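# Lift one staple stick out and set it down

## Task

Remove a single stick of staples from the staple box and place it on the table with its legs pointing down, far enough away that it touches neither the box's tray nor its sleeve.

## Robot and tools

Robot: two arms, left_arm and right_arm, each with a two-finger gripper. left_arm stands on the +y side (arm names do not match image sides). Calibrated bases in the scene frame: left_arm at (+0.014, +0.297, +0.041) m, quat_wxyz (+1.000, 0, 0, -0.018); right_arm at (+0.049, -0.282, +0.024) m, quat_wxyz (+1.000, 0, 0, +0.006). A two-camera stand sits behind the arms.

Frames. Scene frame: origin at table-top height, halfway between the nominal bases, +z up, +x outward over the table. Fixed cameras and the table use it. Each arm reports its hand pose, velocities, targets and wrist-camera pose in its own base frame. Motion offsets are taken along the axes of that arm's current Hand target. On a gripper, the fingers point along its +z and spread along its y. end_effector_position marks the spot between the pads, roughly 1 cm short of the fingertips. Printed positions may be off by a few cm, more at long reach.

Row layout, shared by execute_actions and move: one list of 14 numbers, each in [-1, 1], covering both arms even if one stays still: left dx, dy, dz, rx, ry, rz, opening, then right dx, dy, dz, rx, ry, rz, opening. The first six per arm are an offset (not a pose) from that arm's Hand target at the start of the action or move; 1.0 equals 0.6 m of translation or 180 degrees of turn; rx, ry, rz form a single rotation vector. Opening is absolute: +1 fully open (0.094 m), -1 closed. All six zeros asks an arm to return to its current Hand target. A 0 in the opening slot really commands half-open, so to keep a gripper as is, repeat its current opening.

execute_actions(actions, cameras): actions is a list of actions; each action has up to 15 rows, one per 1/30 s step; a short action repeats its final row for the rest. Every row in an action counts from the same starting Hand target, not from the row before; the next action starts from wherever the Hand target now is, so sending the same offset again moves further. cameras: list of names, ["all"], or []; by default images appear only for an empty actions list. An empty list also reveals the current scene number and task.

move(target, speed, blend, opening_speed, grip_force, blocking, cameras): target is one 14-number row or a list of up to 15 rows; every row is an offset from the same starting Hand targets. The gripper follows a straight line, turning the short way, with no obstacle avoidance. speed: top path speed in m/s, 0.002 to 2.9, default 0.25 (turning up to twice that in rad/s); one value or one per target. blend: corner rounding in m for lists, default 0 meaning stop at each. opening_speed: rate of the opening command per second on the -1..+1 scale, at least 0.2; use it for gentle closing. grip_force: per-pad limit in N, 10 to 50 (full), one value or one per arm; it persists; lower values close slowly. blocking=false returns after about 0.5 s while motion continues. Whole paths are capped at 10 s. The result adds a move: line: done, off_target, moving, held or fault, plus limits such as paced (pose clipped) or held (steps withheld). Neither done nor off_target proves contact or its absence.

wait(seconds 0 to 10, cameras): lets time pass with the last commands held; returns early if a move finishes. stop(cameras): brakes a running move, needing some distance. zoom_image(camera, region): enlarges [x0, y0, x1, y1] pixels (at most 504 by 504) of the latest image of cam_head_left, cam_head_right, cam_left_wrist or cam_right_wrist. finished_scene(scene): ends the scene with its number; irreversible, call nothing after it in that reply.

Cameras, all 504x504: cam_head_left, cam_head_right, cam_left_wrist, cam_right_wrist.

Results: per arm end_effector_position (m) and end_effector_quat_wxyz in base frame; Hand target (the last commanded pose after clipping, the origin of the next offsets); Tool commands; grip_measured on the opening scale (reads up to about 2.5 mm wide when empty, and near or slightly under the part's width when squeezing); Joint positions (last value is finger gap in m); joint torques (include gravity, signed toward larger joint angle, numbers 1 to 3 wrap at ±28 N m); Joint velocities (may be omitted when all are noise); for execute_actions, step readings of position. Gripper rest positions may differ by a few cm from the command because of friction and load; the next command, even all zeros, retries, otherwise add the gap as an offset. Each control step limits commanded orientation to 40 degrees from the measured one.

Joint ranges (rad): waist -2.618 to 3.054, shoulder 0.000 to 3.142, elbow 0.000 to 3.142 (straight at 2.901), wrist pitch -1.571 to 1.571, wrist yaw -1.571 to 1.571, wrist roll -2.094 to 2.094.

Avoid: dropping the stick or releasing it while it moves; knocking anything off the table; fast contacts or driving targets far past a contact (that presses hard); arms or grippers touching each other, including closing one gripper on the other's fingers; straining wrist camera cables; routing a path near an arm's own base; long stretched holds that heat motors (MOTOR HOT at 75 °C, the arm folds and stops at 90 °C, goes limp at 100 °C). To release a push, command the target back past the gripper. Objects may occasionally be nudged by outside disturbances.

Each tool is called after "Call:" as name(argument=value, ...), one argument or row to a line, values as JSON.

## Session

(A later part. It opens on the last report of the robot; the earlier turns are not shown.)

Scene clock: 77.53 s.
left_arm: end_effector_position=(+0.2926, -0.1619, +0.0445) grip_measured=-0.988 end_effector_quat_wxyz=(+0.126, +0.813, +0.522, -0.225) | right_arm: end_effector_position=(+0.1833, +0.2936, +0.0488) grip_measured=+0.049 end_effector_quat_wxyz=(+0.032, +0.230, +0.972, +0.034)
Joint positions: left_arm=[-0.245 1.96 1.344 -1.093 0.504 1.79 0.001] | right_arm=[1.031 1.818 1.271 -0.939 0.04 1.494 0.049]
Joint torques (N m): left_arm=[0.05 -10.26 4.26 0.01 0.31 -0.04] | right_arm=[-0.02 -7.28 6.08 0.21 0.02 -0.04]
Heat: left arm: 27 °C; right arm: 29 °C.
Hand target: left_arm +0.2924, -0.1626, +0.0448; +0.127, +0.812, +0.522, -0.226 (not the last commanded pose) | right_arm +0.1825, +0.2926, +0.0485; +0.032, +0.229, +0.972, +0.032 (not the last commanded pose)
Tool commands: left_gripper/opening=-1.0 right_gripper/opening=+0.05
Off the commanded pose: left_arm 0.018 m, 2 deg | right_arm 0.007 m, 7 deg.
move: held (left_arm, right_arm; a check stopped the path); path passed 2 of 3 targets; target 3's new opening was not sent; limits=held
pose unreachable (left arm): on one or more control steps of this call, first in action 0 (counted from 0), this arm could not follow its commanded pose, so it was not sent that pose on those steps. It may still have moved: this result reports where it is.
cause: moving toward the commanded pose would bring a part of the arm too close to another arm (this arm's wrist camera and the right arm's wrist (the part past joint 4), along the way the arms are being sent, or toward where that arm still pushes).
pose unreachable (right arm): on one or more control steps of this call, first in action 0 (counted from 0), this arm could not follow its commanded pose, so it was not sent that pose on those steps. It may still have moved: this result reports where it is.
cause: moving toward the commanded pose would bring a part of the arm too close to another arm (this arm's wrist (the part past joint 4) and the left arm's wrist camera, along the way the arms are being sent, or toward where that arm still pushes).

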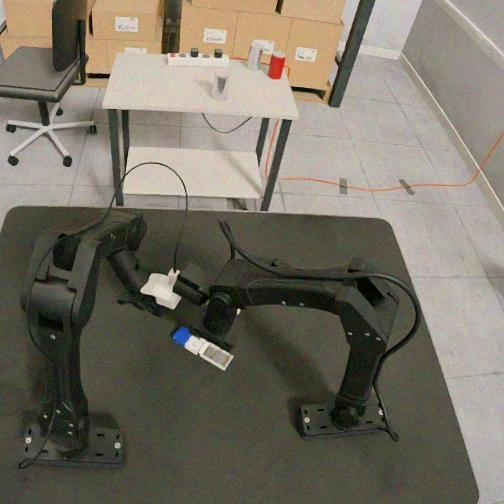

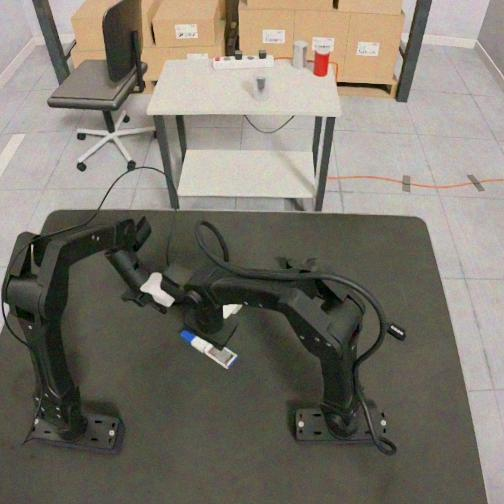

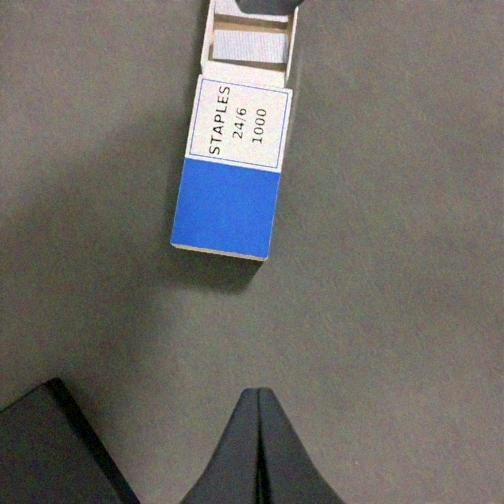

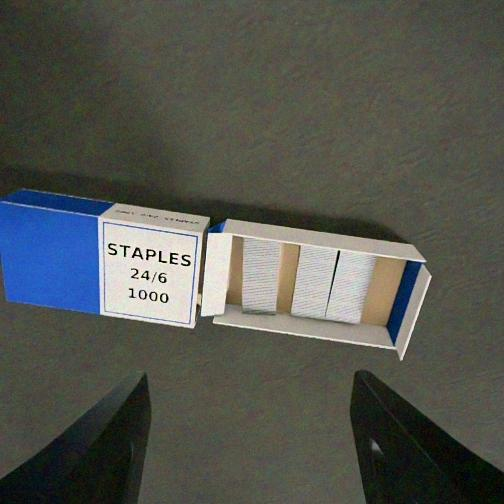

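Call:
move(
  target=[
    [0.115,-0.085,-0.1625,0,0,0,-1,0,0,0,0,0,0,0.05],
    [0.115,-0.085,-0.1625,0,0,0,-1,0,0.001,0.0317,0.0255,0.0136,0.04,-0.62],
  ],
  speed=[0.25,0.15],
  blend=[0.02,0],
  cameras=["cam_right_wrist","cam_head_left"],
)

Call:
zoom_image(
  camera="cam_right_wrist",
  region=[130, 204, 430, 504],
)

Scene clock: 80.33 s.
left_arm: end_effector_position=(+0.2913, -0.0424, +0.0851) grip_measured=-0.988 end_effector_quat_wxyz=(+0.107, +0.795, +0.556, -0.220) | right_arm: end_effector_position=(+0.1827, +0.2948, +0.0332) grip_measured=-0.619 end_effector_quat_wxyz=(+0.006, +0.283, +0.959, +0.013)
Joint positions: left_arm=[0.094 1.915 1.45 -1.402 0.401 2.075 0.001] | right_arm=[1.016 1.89 1.304 -0.957 0.005 1.589 0.018]
Joint torques (N m): left_arm=[-0.28 -11.52 6.28 -0.5 0.23 0.09] | right_arm=[-0.66 -5.68 7.83 -0.17 -0.01 0.09]
Heat: left arm: 27 °C; right arm: 29 °C.
Hand target: left_arm +0.2934, -0.0433, +0.0962; +0.127, +0.812, +0.522, -0.226 | right_arm +0.1842, +0.2940, +0.0297; +0.000, +0.290, +0.957, +0.000
Off the commanded pose: left_arm 0.011 m, 5 deg | right_arm 0.004 m, 2 deg.
joint sent to its limit (left arm) — joint 6 (wrist roll), upper limit. The joint targets are off in orientation, not in position.
move: off_target (left_arm)
Images, in order (width x height): cam_head_left 504x504, cam_right_wrist 504x504.

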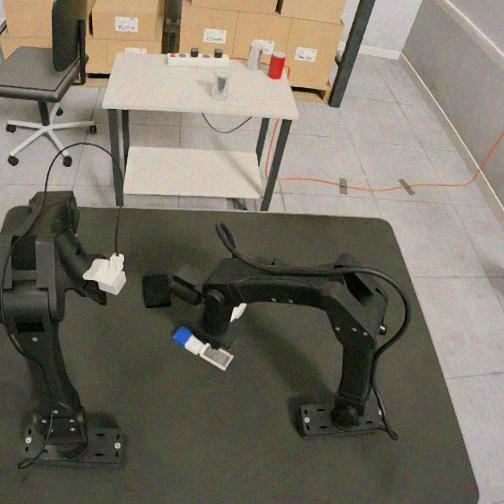

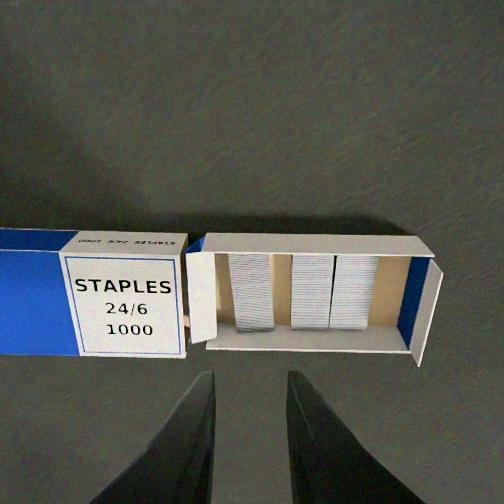

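Scaled by 1.680.

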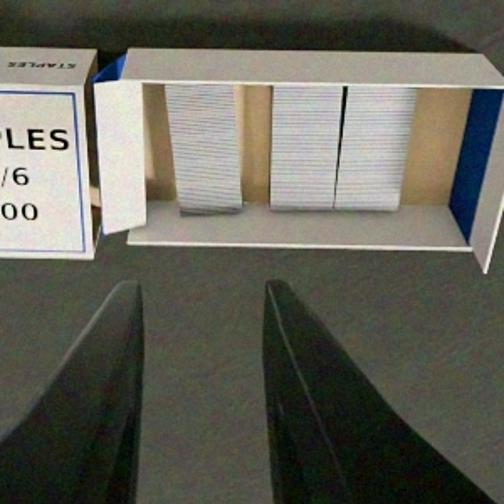

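Call:
move(
  target=[0,0,0,0,0,0,-1,0.0083,-0.001,0.052,0,0,0,-0.66],
  speed=0.08,
  cameras=["cam_right_wrist"],
)

Call:
zoom_image(
  camera="cam_right_wrist",
  region=[130, 254, 380, 504],
)

Scene clock: 82.53 s.
left_arm: end_effector_position=(+0.2913, -0.0424, +0.0851) grip_measured=-0.988 end_effector_quat_wxyz=(+0.107, +0.795, +0.556, -0.220) | right_arm: end_effector_position=(+0.1854, +0.2992, +0.0107) grip_measured=-0.659 end_effector_quat_wxyz=(+0.006, +0.289, +0.957, +0.015)
Joint positions: left_arm=[0.094 1.915 1.45 -1.402 0.401 2.075 0.001] | right_arm=[1.016 1.936 1.27 -0.873 0.004 1.603 0.016]
Joint torques (N m): left_arm=[-0.27 -11.64 6.22 -0.49 0.25 0.11] | right_arm=[0.47 -5.74 4.71 0.18 -0.04 0.06]
Heat: left arm: 27 °C; right arm: 28 °C.
Hand target: left_arm +0.2934, -0.0433, +0.0962; +0.127, +0.812, +0.522, -0.226 | right_arm +0.1798, +0.2963, -0.0015; +0.000, +0.290, +0.957, +0.000
Off the commanded pose: left_arm 0.011 m, 5 deg | right_arm 0.014 m, 2 deg.
joint sent to its limit (left arm) — joint 6 (wrist roll), upper limit. The joint targets are off in orientation, not in position.
move: off_target (left_arm, right_arm)
Images, in order (width x height): cam_right_wrist 504x504.

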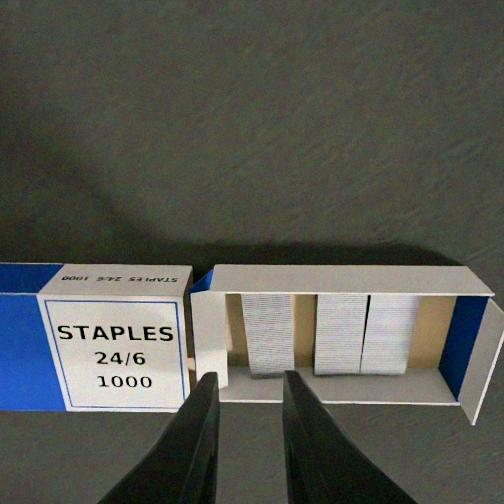

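Scaled by 2.016.

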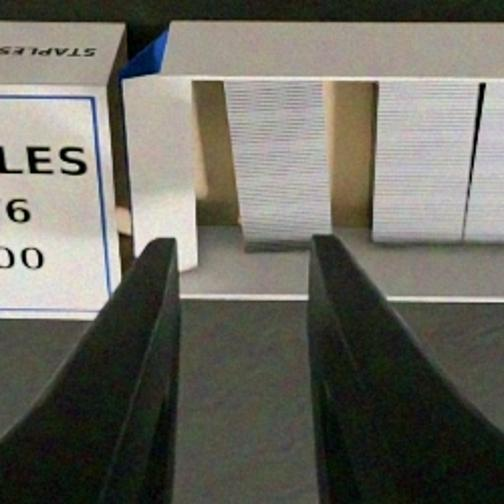

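Call:
move(
  target=[0,0,0,0,0,0,-1,0.0067,-0.0105,0.0133,0,0,0,-0.66],
  speed=0.06,
  cameras=["cam_right_wrist"],
)

Call:
zoom_image(
  camera="cam_right_wrist",
  region=[130, 254, 380, 504],
)

Scene clock: 83.80 s.
left_arm: end_effector_position=(+0.2913, -0.0424, +0.0851) grip_measured=-0.988 end_effector_quat_wxyz=(+0.107, +0.795, +0.556, -0.220) | right_arm: end_effector_position=(+0.1788, +0.2968, +0.0010) grip_measured=-0.659 end_effector_quat_wxyz=(+0.006, +0.290, +0.957, +0.014)
Joint positions: left_arm=[0.094 1.915 1.45 -1.402 0.401 2.075 0.001] | right_arm=[1.028 1.936 1.228 -0.834 0.004 1.615 0.016]
Joint torques (N m): left_arm=[-0.21 -11.6 6.27 -0.48 0.26 0.09] | right_arm=[0.49 -6.22 4.27 0.11 -0.03 0.09]
Heat: left arm: 27 °C; right arm: 28 °C.
Hand target: left_arm +0.2934, -0.0433, +0.0962; +0.127, +0.812, +0.522, -0.226 | right_arm +0.1730, +0.2933, -0.0095; +0.000, +0.290, +0.957, +0.000
Off the commanded pose: left_arm 0.011 m, 5 deg | right_arm 0.013 m, 2 deg.
joint sent to its limit (left arm) — joint 6 (wrist roll), upper limit. The joint targets are off in orientation, not in position.
move: off_target (left_arm, right_arm)
Images, in order (width x height): cam_right_wrist 504x504.

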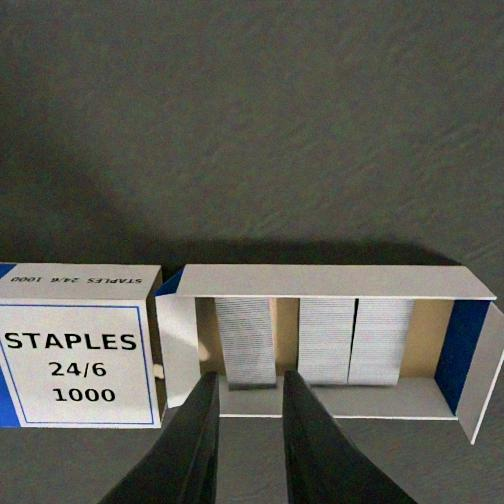

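Scaled by 2.016.

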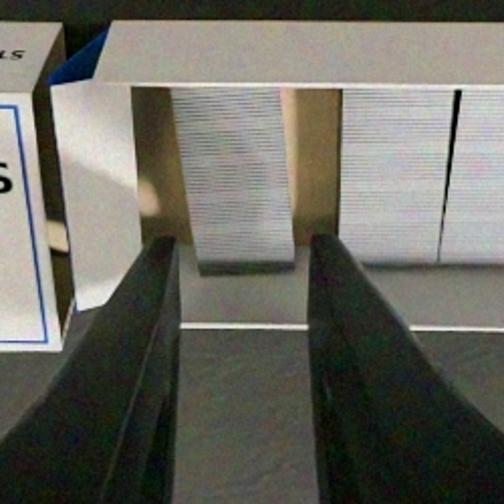

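Call:
move(
  target=[0,0,0,0,0,0,-1,0.002,0.001,0.0165,0,0,-0.0195,-0.66],
  speed=0.05,
  cameras=["cam_right_wrist"],
)

Call:
zoom_image(
  camera="cam_right_wrist",
  region=[130, 254, 380, 504],
)

Scene clock: 85.30 s.
left_arm: end_effector_position=(+0.2913, -0.0424, +0.0851) grip_measured=-0.988 end_effector_quat_wxyz=(+0.107, +0.795, +0.556, -0.220) | right_arm: end_effector_position=(+0.1796, +0.2981, -0.0061) grip_measured=-0.659 end_effector_quat_wxyz=(+0.007, +0.267, +0.964, +0.017)
Joint positions: left_arm=[0.094 1.915 1.45 -1.402 0.401 2.075 0.001] | right_arm=[1.028 1.948 1.213 -0.8 0.004 1.568 0.016]
Joint torques (N m): left_arm=[-0.38 -11.6 6.24 -0.48 0.27 0.11] | right_arm=[1.02 -5.83 4.08 0.18 0 -0.05]
Heat: left arm: 27 °C; right arm: 28 °C.
Hand target: left_arm +0.2934, -0.0433, +0.0962; +0.127, +0.812, +0.522, -0.226 | right_arm +0.1723, +0.2944, -0.0195; +0.000, +0.260, +0.966, +0.000
Off the commanded pose: left_arm 0.011 m, 5 deg | right_arm 0.016 m, 2 deg.
joint sent to its limit (left arm) — joint 6 (wrist roll), upper limit. The joint targets are off in orientation, not in position.
move: off_target (left_arm, right_arm)
Images, in order (width x height): cam_right_wrist 504x504.

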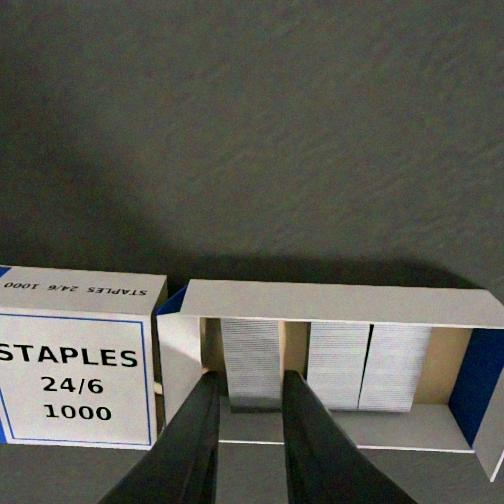

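Scaled by 2.016.

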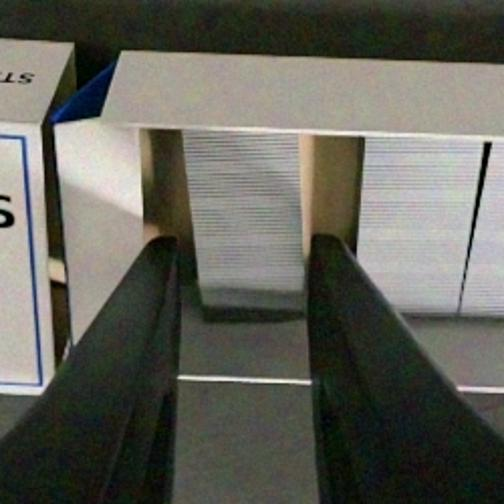

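Call:
move(
  target=[
    [0,0,0,0,0,0,-1,0.003,-0.0005,0.0122,0,0,0,-0.66],
    [0,0,0,0,0,0,-1,0.003,-0.0005,0.0122,0,0,0,-0.85],
  ],
  speed=0.04,
  grip_force=[50,20],
  cameras=["cam_right_wrist"],
)

Call:
zoom_image(
  camera="cam_right_wrist",
  region=[130, 254, 380, 504],
)

Scene clock: 86.73 s.
left_arm: end_effector_position=(+0.2913, -0.0424, +0.0851) grip_measured=-0.988 end_effector_quat_wxyz=(+0.107, +0.795, +0.556, -0.220) | right_arm: end_effector_position=(+0.1769, +0.2988, -0.0132) grip_measured=-0.728 end_effector_quat_wxyz=(+0.006, +0.263, +0.965, +0.016)
Joint positions: left_arm=[0.094 1.915 1.45 -1.402 0.401 2.075 0.001] | right_arm=[1.035 1.961 1.2 -0.776 0.004 1.568 0.013]
Joint torques (N m): left_arm=[-0.28 -11.62 6.24 -0.5 0.24 0.12] | right_arm=[0.8 -5.53 3.9 0.19 0.01 0.01]
Heat: left arm: 27 °C; right arm: 28 °C.
Hand target: left_arm +0.2934, -0.0433, +0.0962; +0.127, +0.812, +0.522, -0.226 | right_arm +0.1706, +0.2950, -0.0267; +0.000, +0.260, +0.966, +0.000
Off the commanded pose: left_arm 0.011 m, 5 deg | right_arm 0.015 m, 2 deg.
joint sent to its limit (left arm) — joint 6 (wrist roll), upper limit. The joint targets are off in orientation, not in position.
grip_force (N): 50, 20
move: off_target (left_arm, right_arm); target 2's new opening was sent with right_arm's hand 0.015 m and 2 deg from that target
Images, in order (width x height): cam_right_wrist 504x504.

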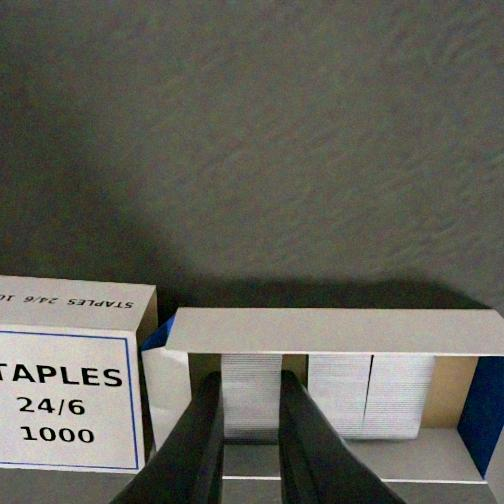

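Scaled by 2.016.

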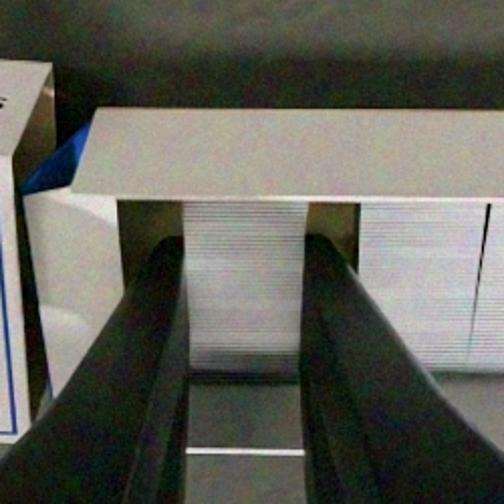

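Call:
move(
  target=[
    [0,0,0,0,0,0,-1,0,0,-0.1167,0,0,0,-0.85],
    [0,0,0,0,0,0,-1,-0.1833,0,-0.1167,0,0,0,-0.85],
    [0,0,0,0,0,0,-1,-0.1833,0,-0.04,0,0,0,-0.85],
  ],
  speed=[0.1,0.18,0.1],
  blend=[0.01,0.02,0],
  cameras=["cam_right_wrist","cam_head_left"],
)

Call:
zoom_image(
  camera="cam_right_wrist",
  region=[150, 304, 350, 504],
)

Scene clock: 89.57 s.
left_arm: end_effector_position=(+0.2913, -0.0424, +0.0851) grip_measured=-0.988 end_effector_quat_wxyz=(+0.107, +0.795, +0.556, -0.220) | right_arm: end_effector_position=(+0.2680, +0.2431, +0.0090) grip_measured=-0.728 end_effector_quat_wxyz=(+0.007, +0.261, +0.965, +0.012)
Joint positions: left_arm=[0.094 1.915 1.45 -1.402 0.401 2.075 0.001] | right_arm=[0.733 1.977 1.322 -0.889 -0.002 1.261 0.013]
Joint torques (N m): left_arm=[-0.32 -11.69 6.28 -0.48 0.21 0.12] | right_arm=[-0.17 -6.5 4.72 0.18 0.02 -0.03]
Heat: left arm: 27 °C; right arm: 28 °C.
Hand target: left_arm +0.2934, -0.0433, +0.0962; +0.127, +0.812, +0.522, -0.226 | right_arm +0.2657, +0.2398, -0.0027; +0.000, +0.260, +0.966, +0.000
Off the commanded pose: left_arm 0.011 m, 5 deg | right_arm 0.012 m, 2 deg.
joint sent to its limit (left arm) — joint 6 (wrist roll), upper limit. The joint targets are off in orientation, not in position.
grip_force (N): 50, 20
move: off_target (left_arm, right_arm)
Images, in order (width x height): cam_head_left 504x504, cam_right_wrist 504x504.

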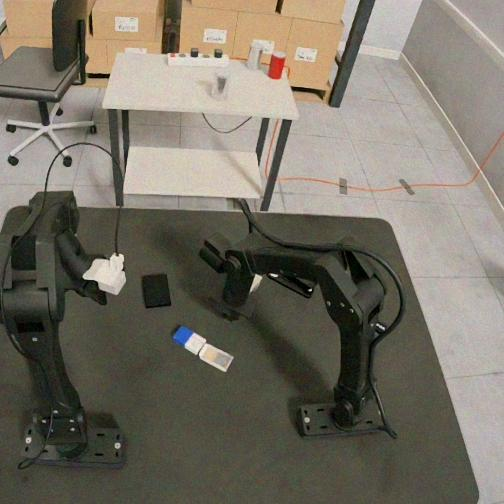

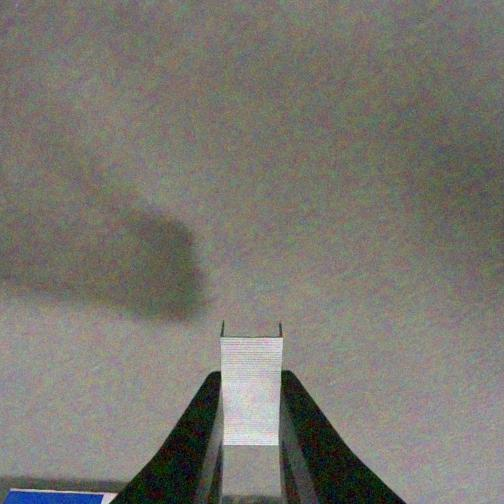

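Scaled by 2.520.

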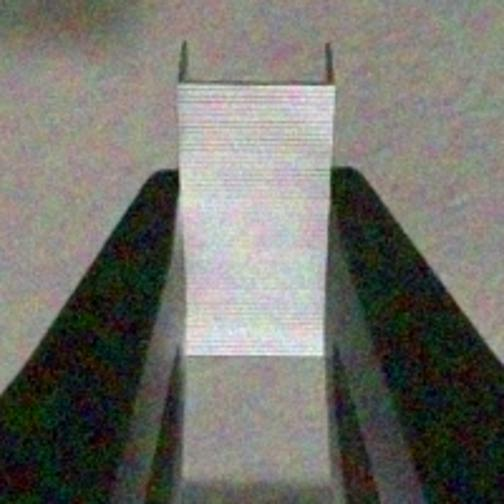

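Call:
move(
  target=[0,0,0,0,0,0,-1,0,0,0.03,0,0,0,-0.85],
  speed=0.06,
)

Call:
move(
  target=[0,0,0,0,0,0,-1,0,0,0.006,0,0,0,-0.85],
  speed=0.03,
  cameras=["cam_right_wrist"],
)

Scene clock: 91.60 s.
left_arm: end_effector_position=(+0.2913, -0.0424, +0.0851) grip_measured=-0.988 end_effector_quat_wxyz=(+0.107, +0.795, +0.556, -0.220) | right_arm: end_effector_position=(+0.2693, +0.2443, -0.0073) grip_measured=-0.728 end_effector_quat_wxyz=(+0.008, +0.261, +0.965, +0.014)
Joint positions: left_arm=[0.094 1.915 1.45 -1.402 0.401 2.075 0.001] | right_arm=[0.733 2.005 1.292 -0.825 -0.002 1.261 0.013]
Joint torques (N m): left_arm=[-0.28 -11.63 6.17 -0.48 0.22 0.09] | right_arm=[-0.16 -5.85 4.49 0.1 0 -0.03]
Heat: left arm: 27 °C; right arm: 27 °C.
Hand target: left_arm +0.2934, -0.0433, +0.0962; +0.127, +0.812, +0.522, -0.226 | right_arm +0.2656, +0.2398, -0.0207; +0.000, +0.260, +0.966, +0.000
Off the commanded pose: left_arm 0.011 m, 5 deg | right_arm 0.015 m, 2 deg.
joint sent to its limit (left arm) — joint 6 (wrist roll), upper limit. The joint targets are off in orientation, not in position.
grip_force (N): 50, 20
move: off_target (left_arm, right_arm)

Scene clock: 92.37 s.
left_arm: end_effector_position=(+0.2913, -0.0424, +0.0851) grip_measured=-0.988 end_effector_quat_wxyz=(+0.107, +0.795, +0.556, -0.220) | right_arm: end_effector_position=(+0.2715, +0.2463, -0.0072) grip_measured=-0.728 end_effector_quat_wxyz=(+0.011, +0.261, +0.965, +0.019)
Joint positions: left_arm=[0.094 1.915 1.45 -1.402 0.401 2.075 0.001] | right_arm=[0.733 2.005 1.292 -0.813 -0.002 1.261 0.013]
Joint torques (N m): left_arm=[-0.27 -11.55 6.32 -0.48 0.24 0.1] | right_arm=[0.06 -5.71 3.97 0.2 0.03 -0.02]
Heat: left arm: 27 °C; right arm: 27 °C.
Hand target: left_arm +0.2934, -0.0433, +0.0962; +0.127, +0.812, +0.522, -0.226 | right_arm +0.2656, +0.2397, -0.0243; +0.000, +0.260, +0.966, +0.000
Off the commanded pose: left_arm 0.011 m, 5 deg | right_arm 0.019 m, 3 deg.
joint sent to its limit (left arm) — joint 6 (wrist roll), upper limit. The joint targets are off in orientation, not in position.
grip_force (N): 50, 20
move: off_target (left_arm, right_arm)
Images, in order (width x height): cam_right_wrist 504x504.

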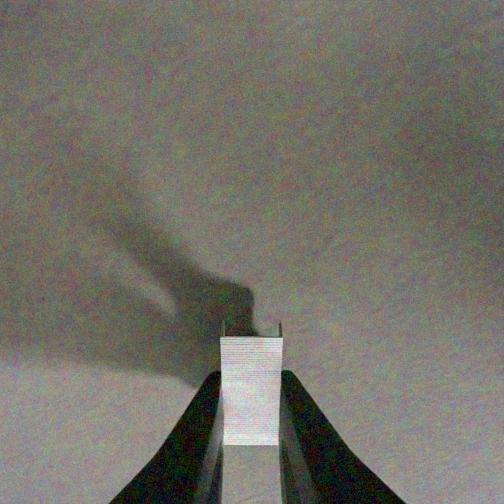

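Call:
move(
  target=[0,0,0,0,0,0,-1,0,0,0.006,0,0,0,-0.85],
  speed=0.03,
  cameras=["cam_right_wrist"],
)

Call:
zoom_image(
  camera="cam_right_wrist",
  region=[150, 254, 350, 454],
)

Scene clock: 93.30 s.
left_arm: end_effector_position=(+0.2913, -0.0424, +0.0851) grip_measured=-0.988 end_effector_quat_wxyz=(+0.107, +0.795, +0.556, -0.220) | right_arm: end_effector_position=(+0.2702, +0.2451, -0.0134) grip_measured=-0.728 end_effector_quat_wxyz=(+0.009, +0.261, +0.965, +0.016)
Joint positions: left_arm=[0.094 1.915 1.45 -1.402 0.401 2.075 0.001] | right_arm=[0.733 2.017 1.282 -0.8 -0.002 1.261 0.013]
Joint torques (N m): left_arm=[-0.36 -11.41 6.27 -0.49 0.26 0.09] | right_arm=[-0.32 -6.19 3.96 0.2 0.06 -0.01]
Heat: left arm: 27 °C; right arm: 27 °C.
Hand target: left_arm +0.2934, -0.0433, +0.0962; +0.127, +0.812, +0.522, -0.226 | right_arm +0.2656, +0.2397, -0.0280; +0.000, +0.260, +0.966, +0.000
Off the commanded pose: left_arm 0.011 m, 5 deg | right_arm 0.016 m, 2 deg.
joint sent to its limit (left arm) — joint 6 (wrist roll), upper limit. The joint targets are off in orientation, not in position.
grip_force (N): 50, 20
move: off_target (left_arm, right_arm)
Images, in order (width x height): cam_right_wrist 504x504.

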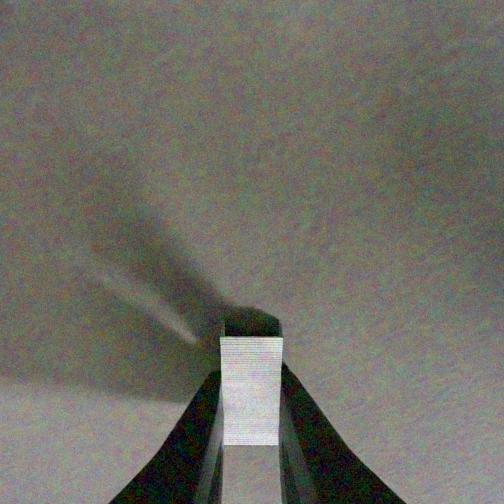

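Scaled by 2.520.

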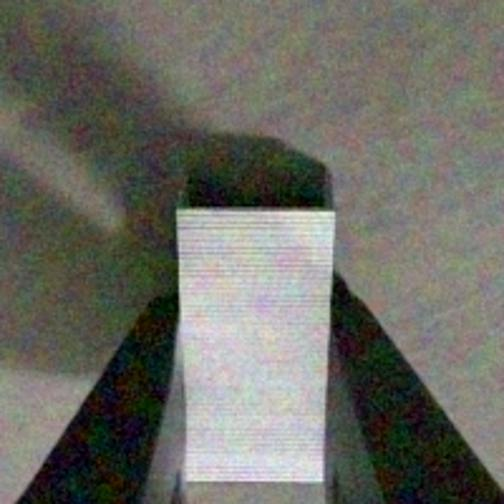

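Call:
move(
  target=[0,0,0,0,0,0,-1,0,0,0.006,0,0,0,-0.85],
  speed=0.03,
)

Call:
move(
  target=[0,0,0,0,0,0,-1,0,0,0.005,0,0,0,-0.85],
  speed=0.03,
  cameras=["cam_right_wrist"],
)

Scene clock: 94.10 s.
left_arm: end_effector_position=(+0.2913, -0.0424, +0.0851) grip_measured=-0.988 end_effector_quat_wxyz=(+0.107, +0.795, +0.556, -0.220) | right_arm: end_effector_position=(+0.2715, +0.2464, -0.0136) grip_measured=-0.728 end_effector_quat_wxyz=(+0.011, +0.261, +0.965, +0.019)
Joint positions: left_arm=[0.094 1.915 1.45 -1.402 0.401 2.075 0.001] | right_arm=[0.733 2.017 1.281 -0.791 -0.002 1.261 0.013]
Joint torques (N m): left_arm=[-0.28 -11.51 6.22 -0.5 0.23 0.09] | right_arm=[-0.25 -5.56 3.7 0.25 0 0]
Heat: left arm: 27 °C; right arm: 27 °C.
Hand target: left_arm +0.2934, -0.0433, +0.0962; +0.127, +0.812, +0.522, -0.226 | right_arm +0.2657, +0.2398, -0.0315; +0.000, +0.260, +0.966, +0.000
Off the commanded pose: left_arm 0.011 m, 5 deg | right_arm 0.020 m, 3 deg.
joint sent to its limit (left arm) — joint 6 (wrist roll), upper limit. The joint targets are off in orientation, not in position.
grip_force (N): 50, 20
move: off_target (left_arm, right_arm)

Scene clock: 94.80 s.
left_arm: end_effector_position=(+0.2913, -0.0424, +0.0851) grip_measured=-0.988 end_effector_quat_wxyz=(+0.107, +0.795, +0.556, -0.220) | right_arm: end_effector_position=(+0.2714, +0.2463, -0.0139) grip_measured=-0.728 end_effector_quat_wxyz=(+0.011, +0.261, +0.965, +0.019)
Joint positions: left_arm=[0.094 1.915 1.45 -1.402 0.401 2.075 0.001] | right_arm=[0.733 2.017 1.28 -0.79 -0.002 1.261 0.013]
Joint torques (N m): left_arm=[-0.25 -11.62 6.24 -0.45 0.25 0.11] | right_arm=[-0.05 -5.31 3.47 0.35 0.01 -0.02]
Heat: left arm: 27 °C; right arm: 27 °C.
Hand target: left_arm +0.2934, -0.0433, +0.0962; +0.127, +0.812, +0.522, -0.226 | right_arm +0.2656, +0.2397, -0.0346; +0.000, +0.260, +0.966, +0.000
Off the commanded pose: left_arm 0.011 m, 5 deg | right_arm 0.022 m, 2 deg.
joint sent to its limit (left arm) — joint 6 (wrist roll), upper limit. The joint targets are off in orientation, not in position.
grip_force (N): 50, 20
move: off_target (left_arm, right_arm)
Images, in order (width x height): cam_right_wrist 504x504.

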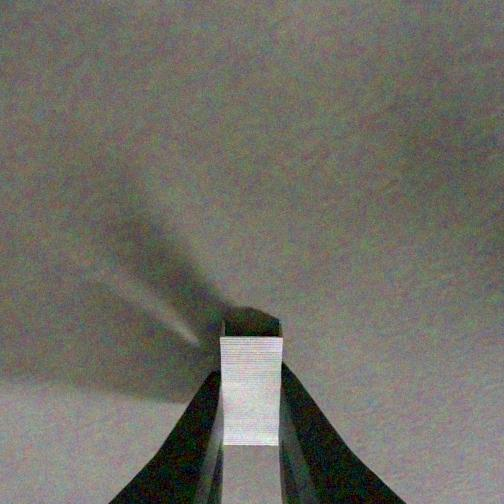

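Call:
move(
  target=[
    [0,0,0,0,0,0,-1,0,0,-0.008,0,0,0,-0.85],
    [0,0,0,0,0,0,-1,0,0,-0.008,0,0,0,-0.5],
    [0,0,0,0,0,0,-1,0,0,-0.17,0,0,0,-0.5],
  ],
  speed=[0.05,0.05,0.08],
  opening_speed=0.5,
  cameras=["cam_right_wrist","cam_head_left","cam_head_right"],
)

Call:
zoom_image(
  camera="cam_head_left",
  region=[150, 270, 320, 400],
)

Call:
zoom_image(
  camera="cam_right_wrist",
  region=[150, 100, 350, 300],
)

Scene clock: 98.50 s.
left_arm: end_effector_position=(+0.2913, -0.0424, +0.0851) grip_measured=-0.988 end_effector_quat_wxyz=(+0.107, +0.795, +0.556, -0.220) | right_arm: end_effector_position=(+0.2622, +0.2383, +0.0517) grip_measured=-0.501 end_effector_quat_wxyz=(-0.010, +0.261, +0.965, -0.012)
Joint positions: left_arm=[0.094 1.915 1.45 -1.402 0.401 2.075 0.001] | right_arm=[0.733 1.95 1.463 -1.115 -0.003 1.261 0.023]
Joint torques (N m): left_arm=[-0.38 -11.54 6.23 -0.5 0.2 0.08] | right_arm=[-0.12 -10.86 7.76 -0.27 0.06 0.01]
Heat: left arm: 27 °C; right arm: 28 °C.
Hand target: left_arm +0.2934, -0.0433, +0.0962; +0.127, +0.812, +0.522, -0.226 | right_arm +0.2656, +0.2398, +0.0676; +0.000, +0.260, +0.966, +0.000
Off the commanded pose: left_arm 0.011 m, 5 deg | right_arm 0.016 m, 2 deg.
joint sent to its limit (left arm) — joint 6 (wrist roll), upper limit. The joint targets are off in orientation, not in position.
grip_force (N): 50, 20
move: off_target (left_arm, right_arm); target 2's new opening was sent with right_arm's hand 0.018 m and 3 deg from that target
Images, in order (width x height): cam_head_left 504x504, cam_head_right 504x504, cam_right_wrist 504x504.

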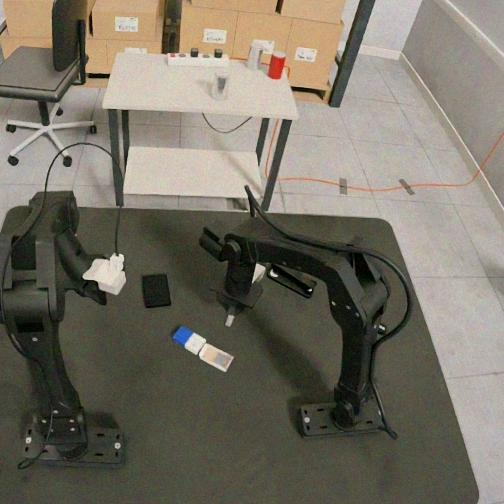

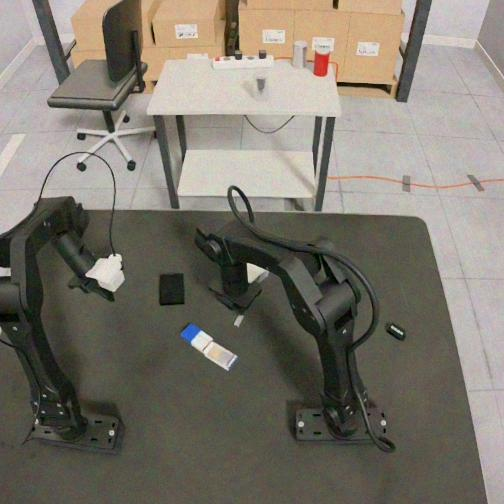

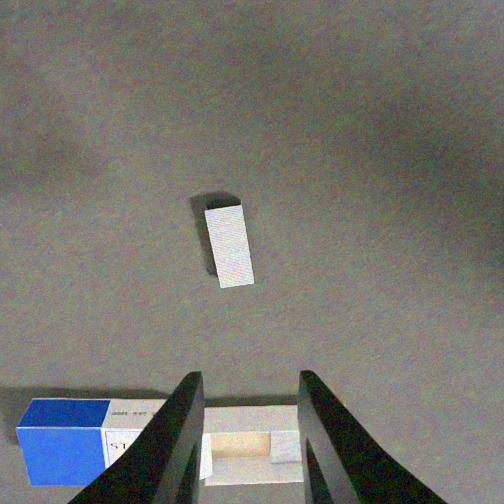

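Scaled by 2.965.

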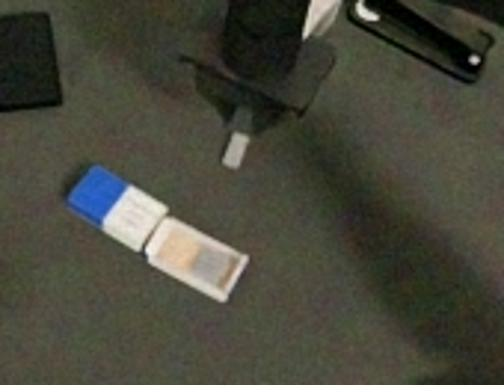

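Scaled by 2.520.

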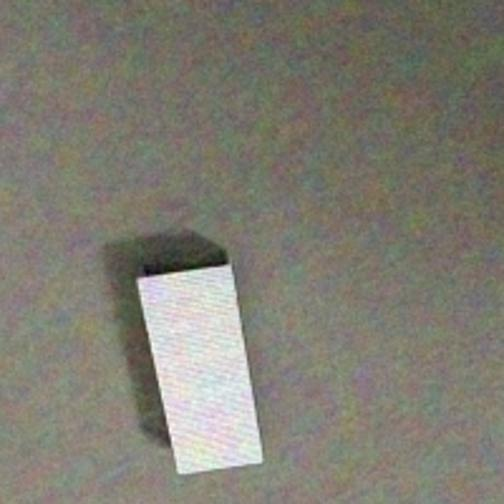

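Stick lies flat, legs down, about 6 cm clear of the tray.

Call:
finished_scene(
  scene=2,
)

The scene is finished: the task was done.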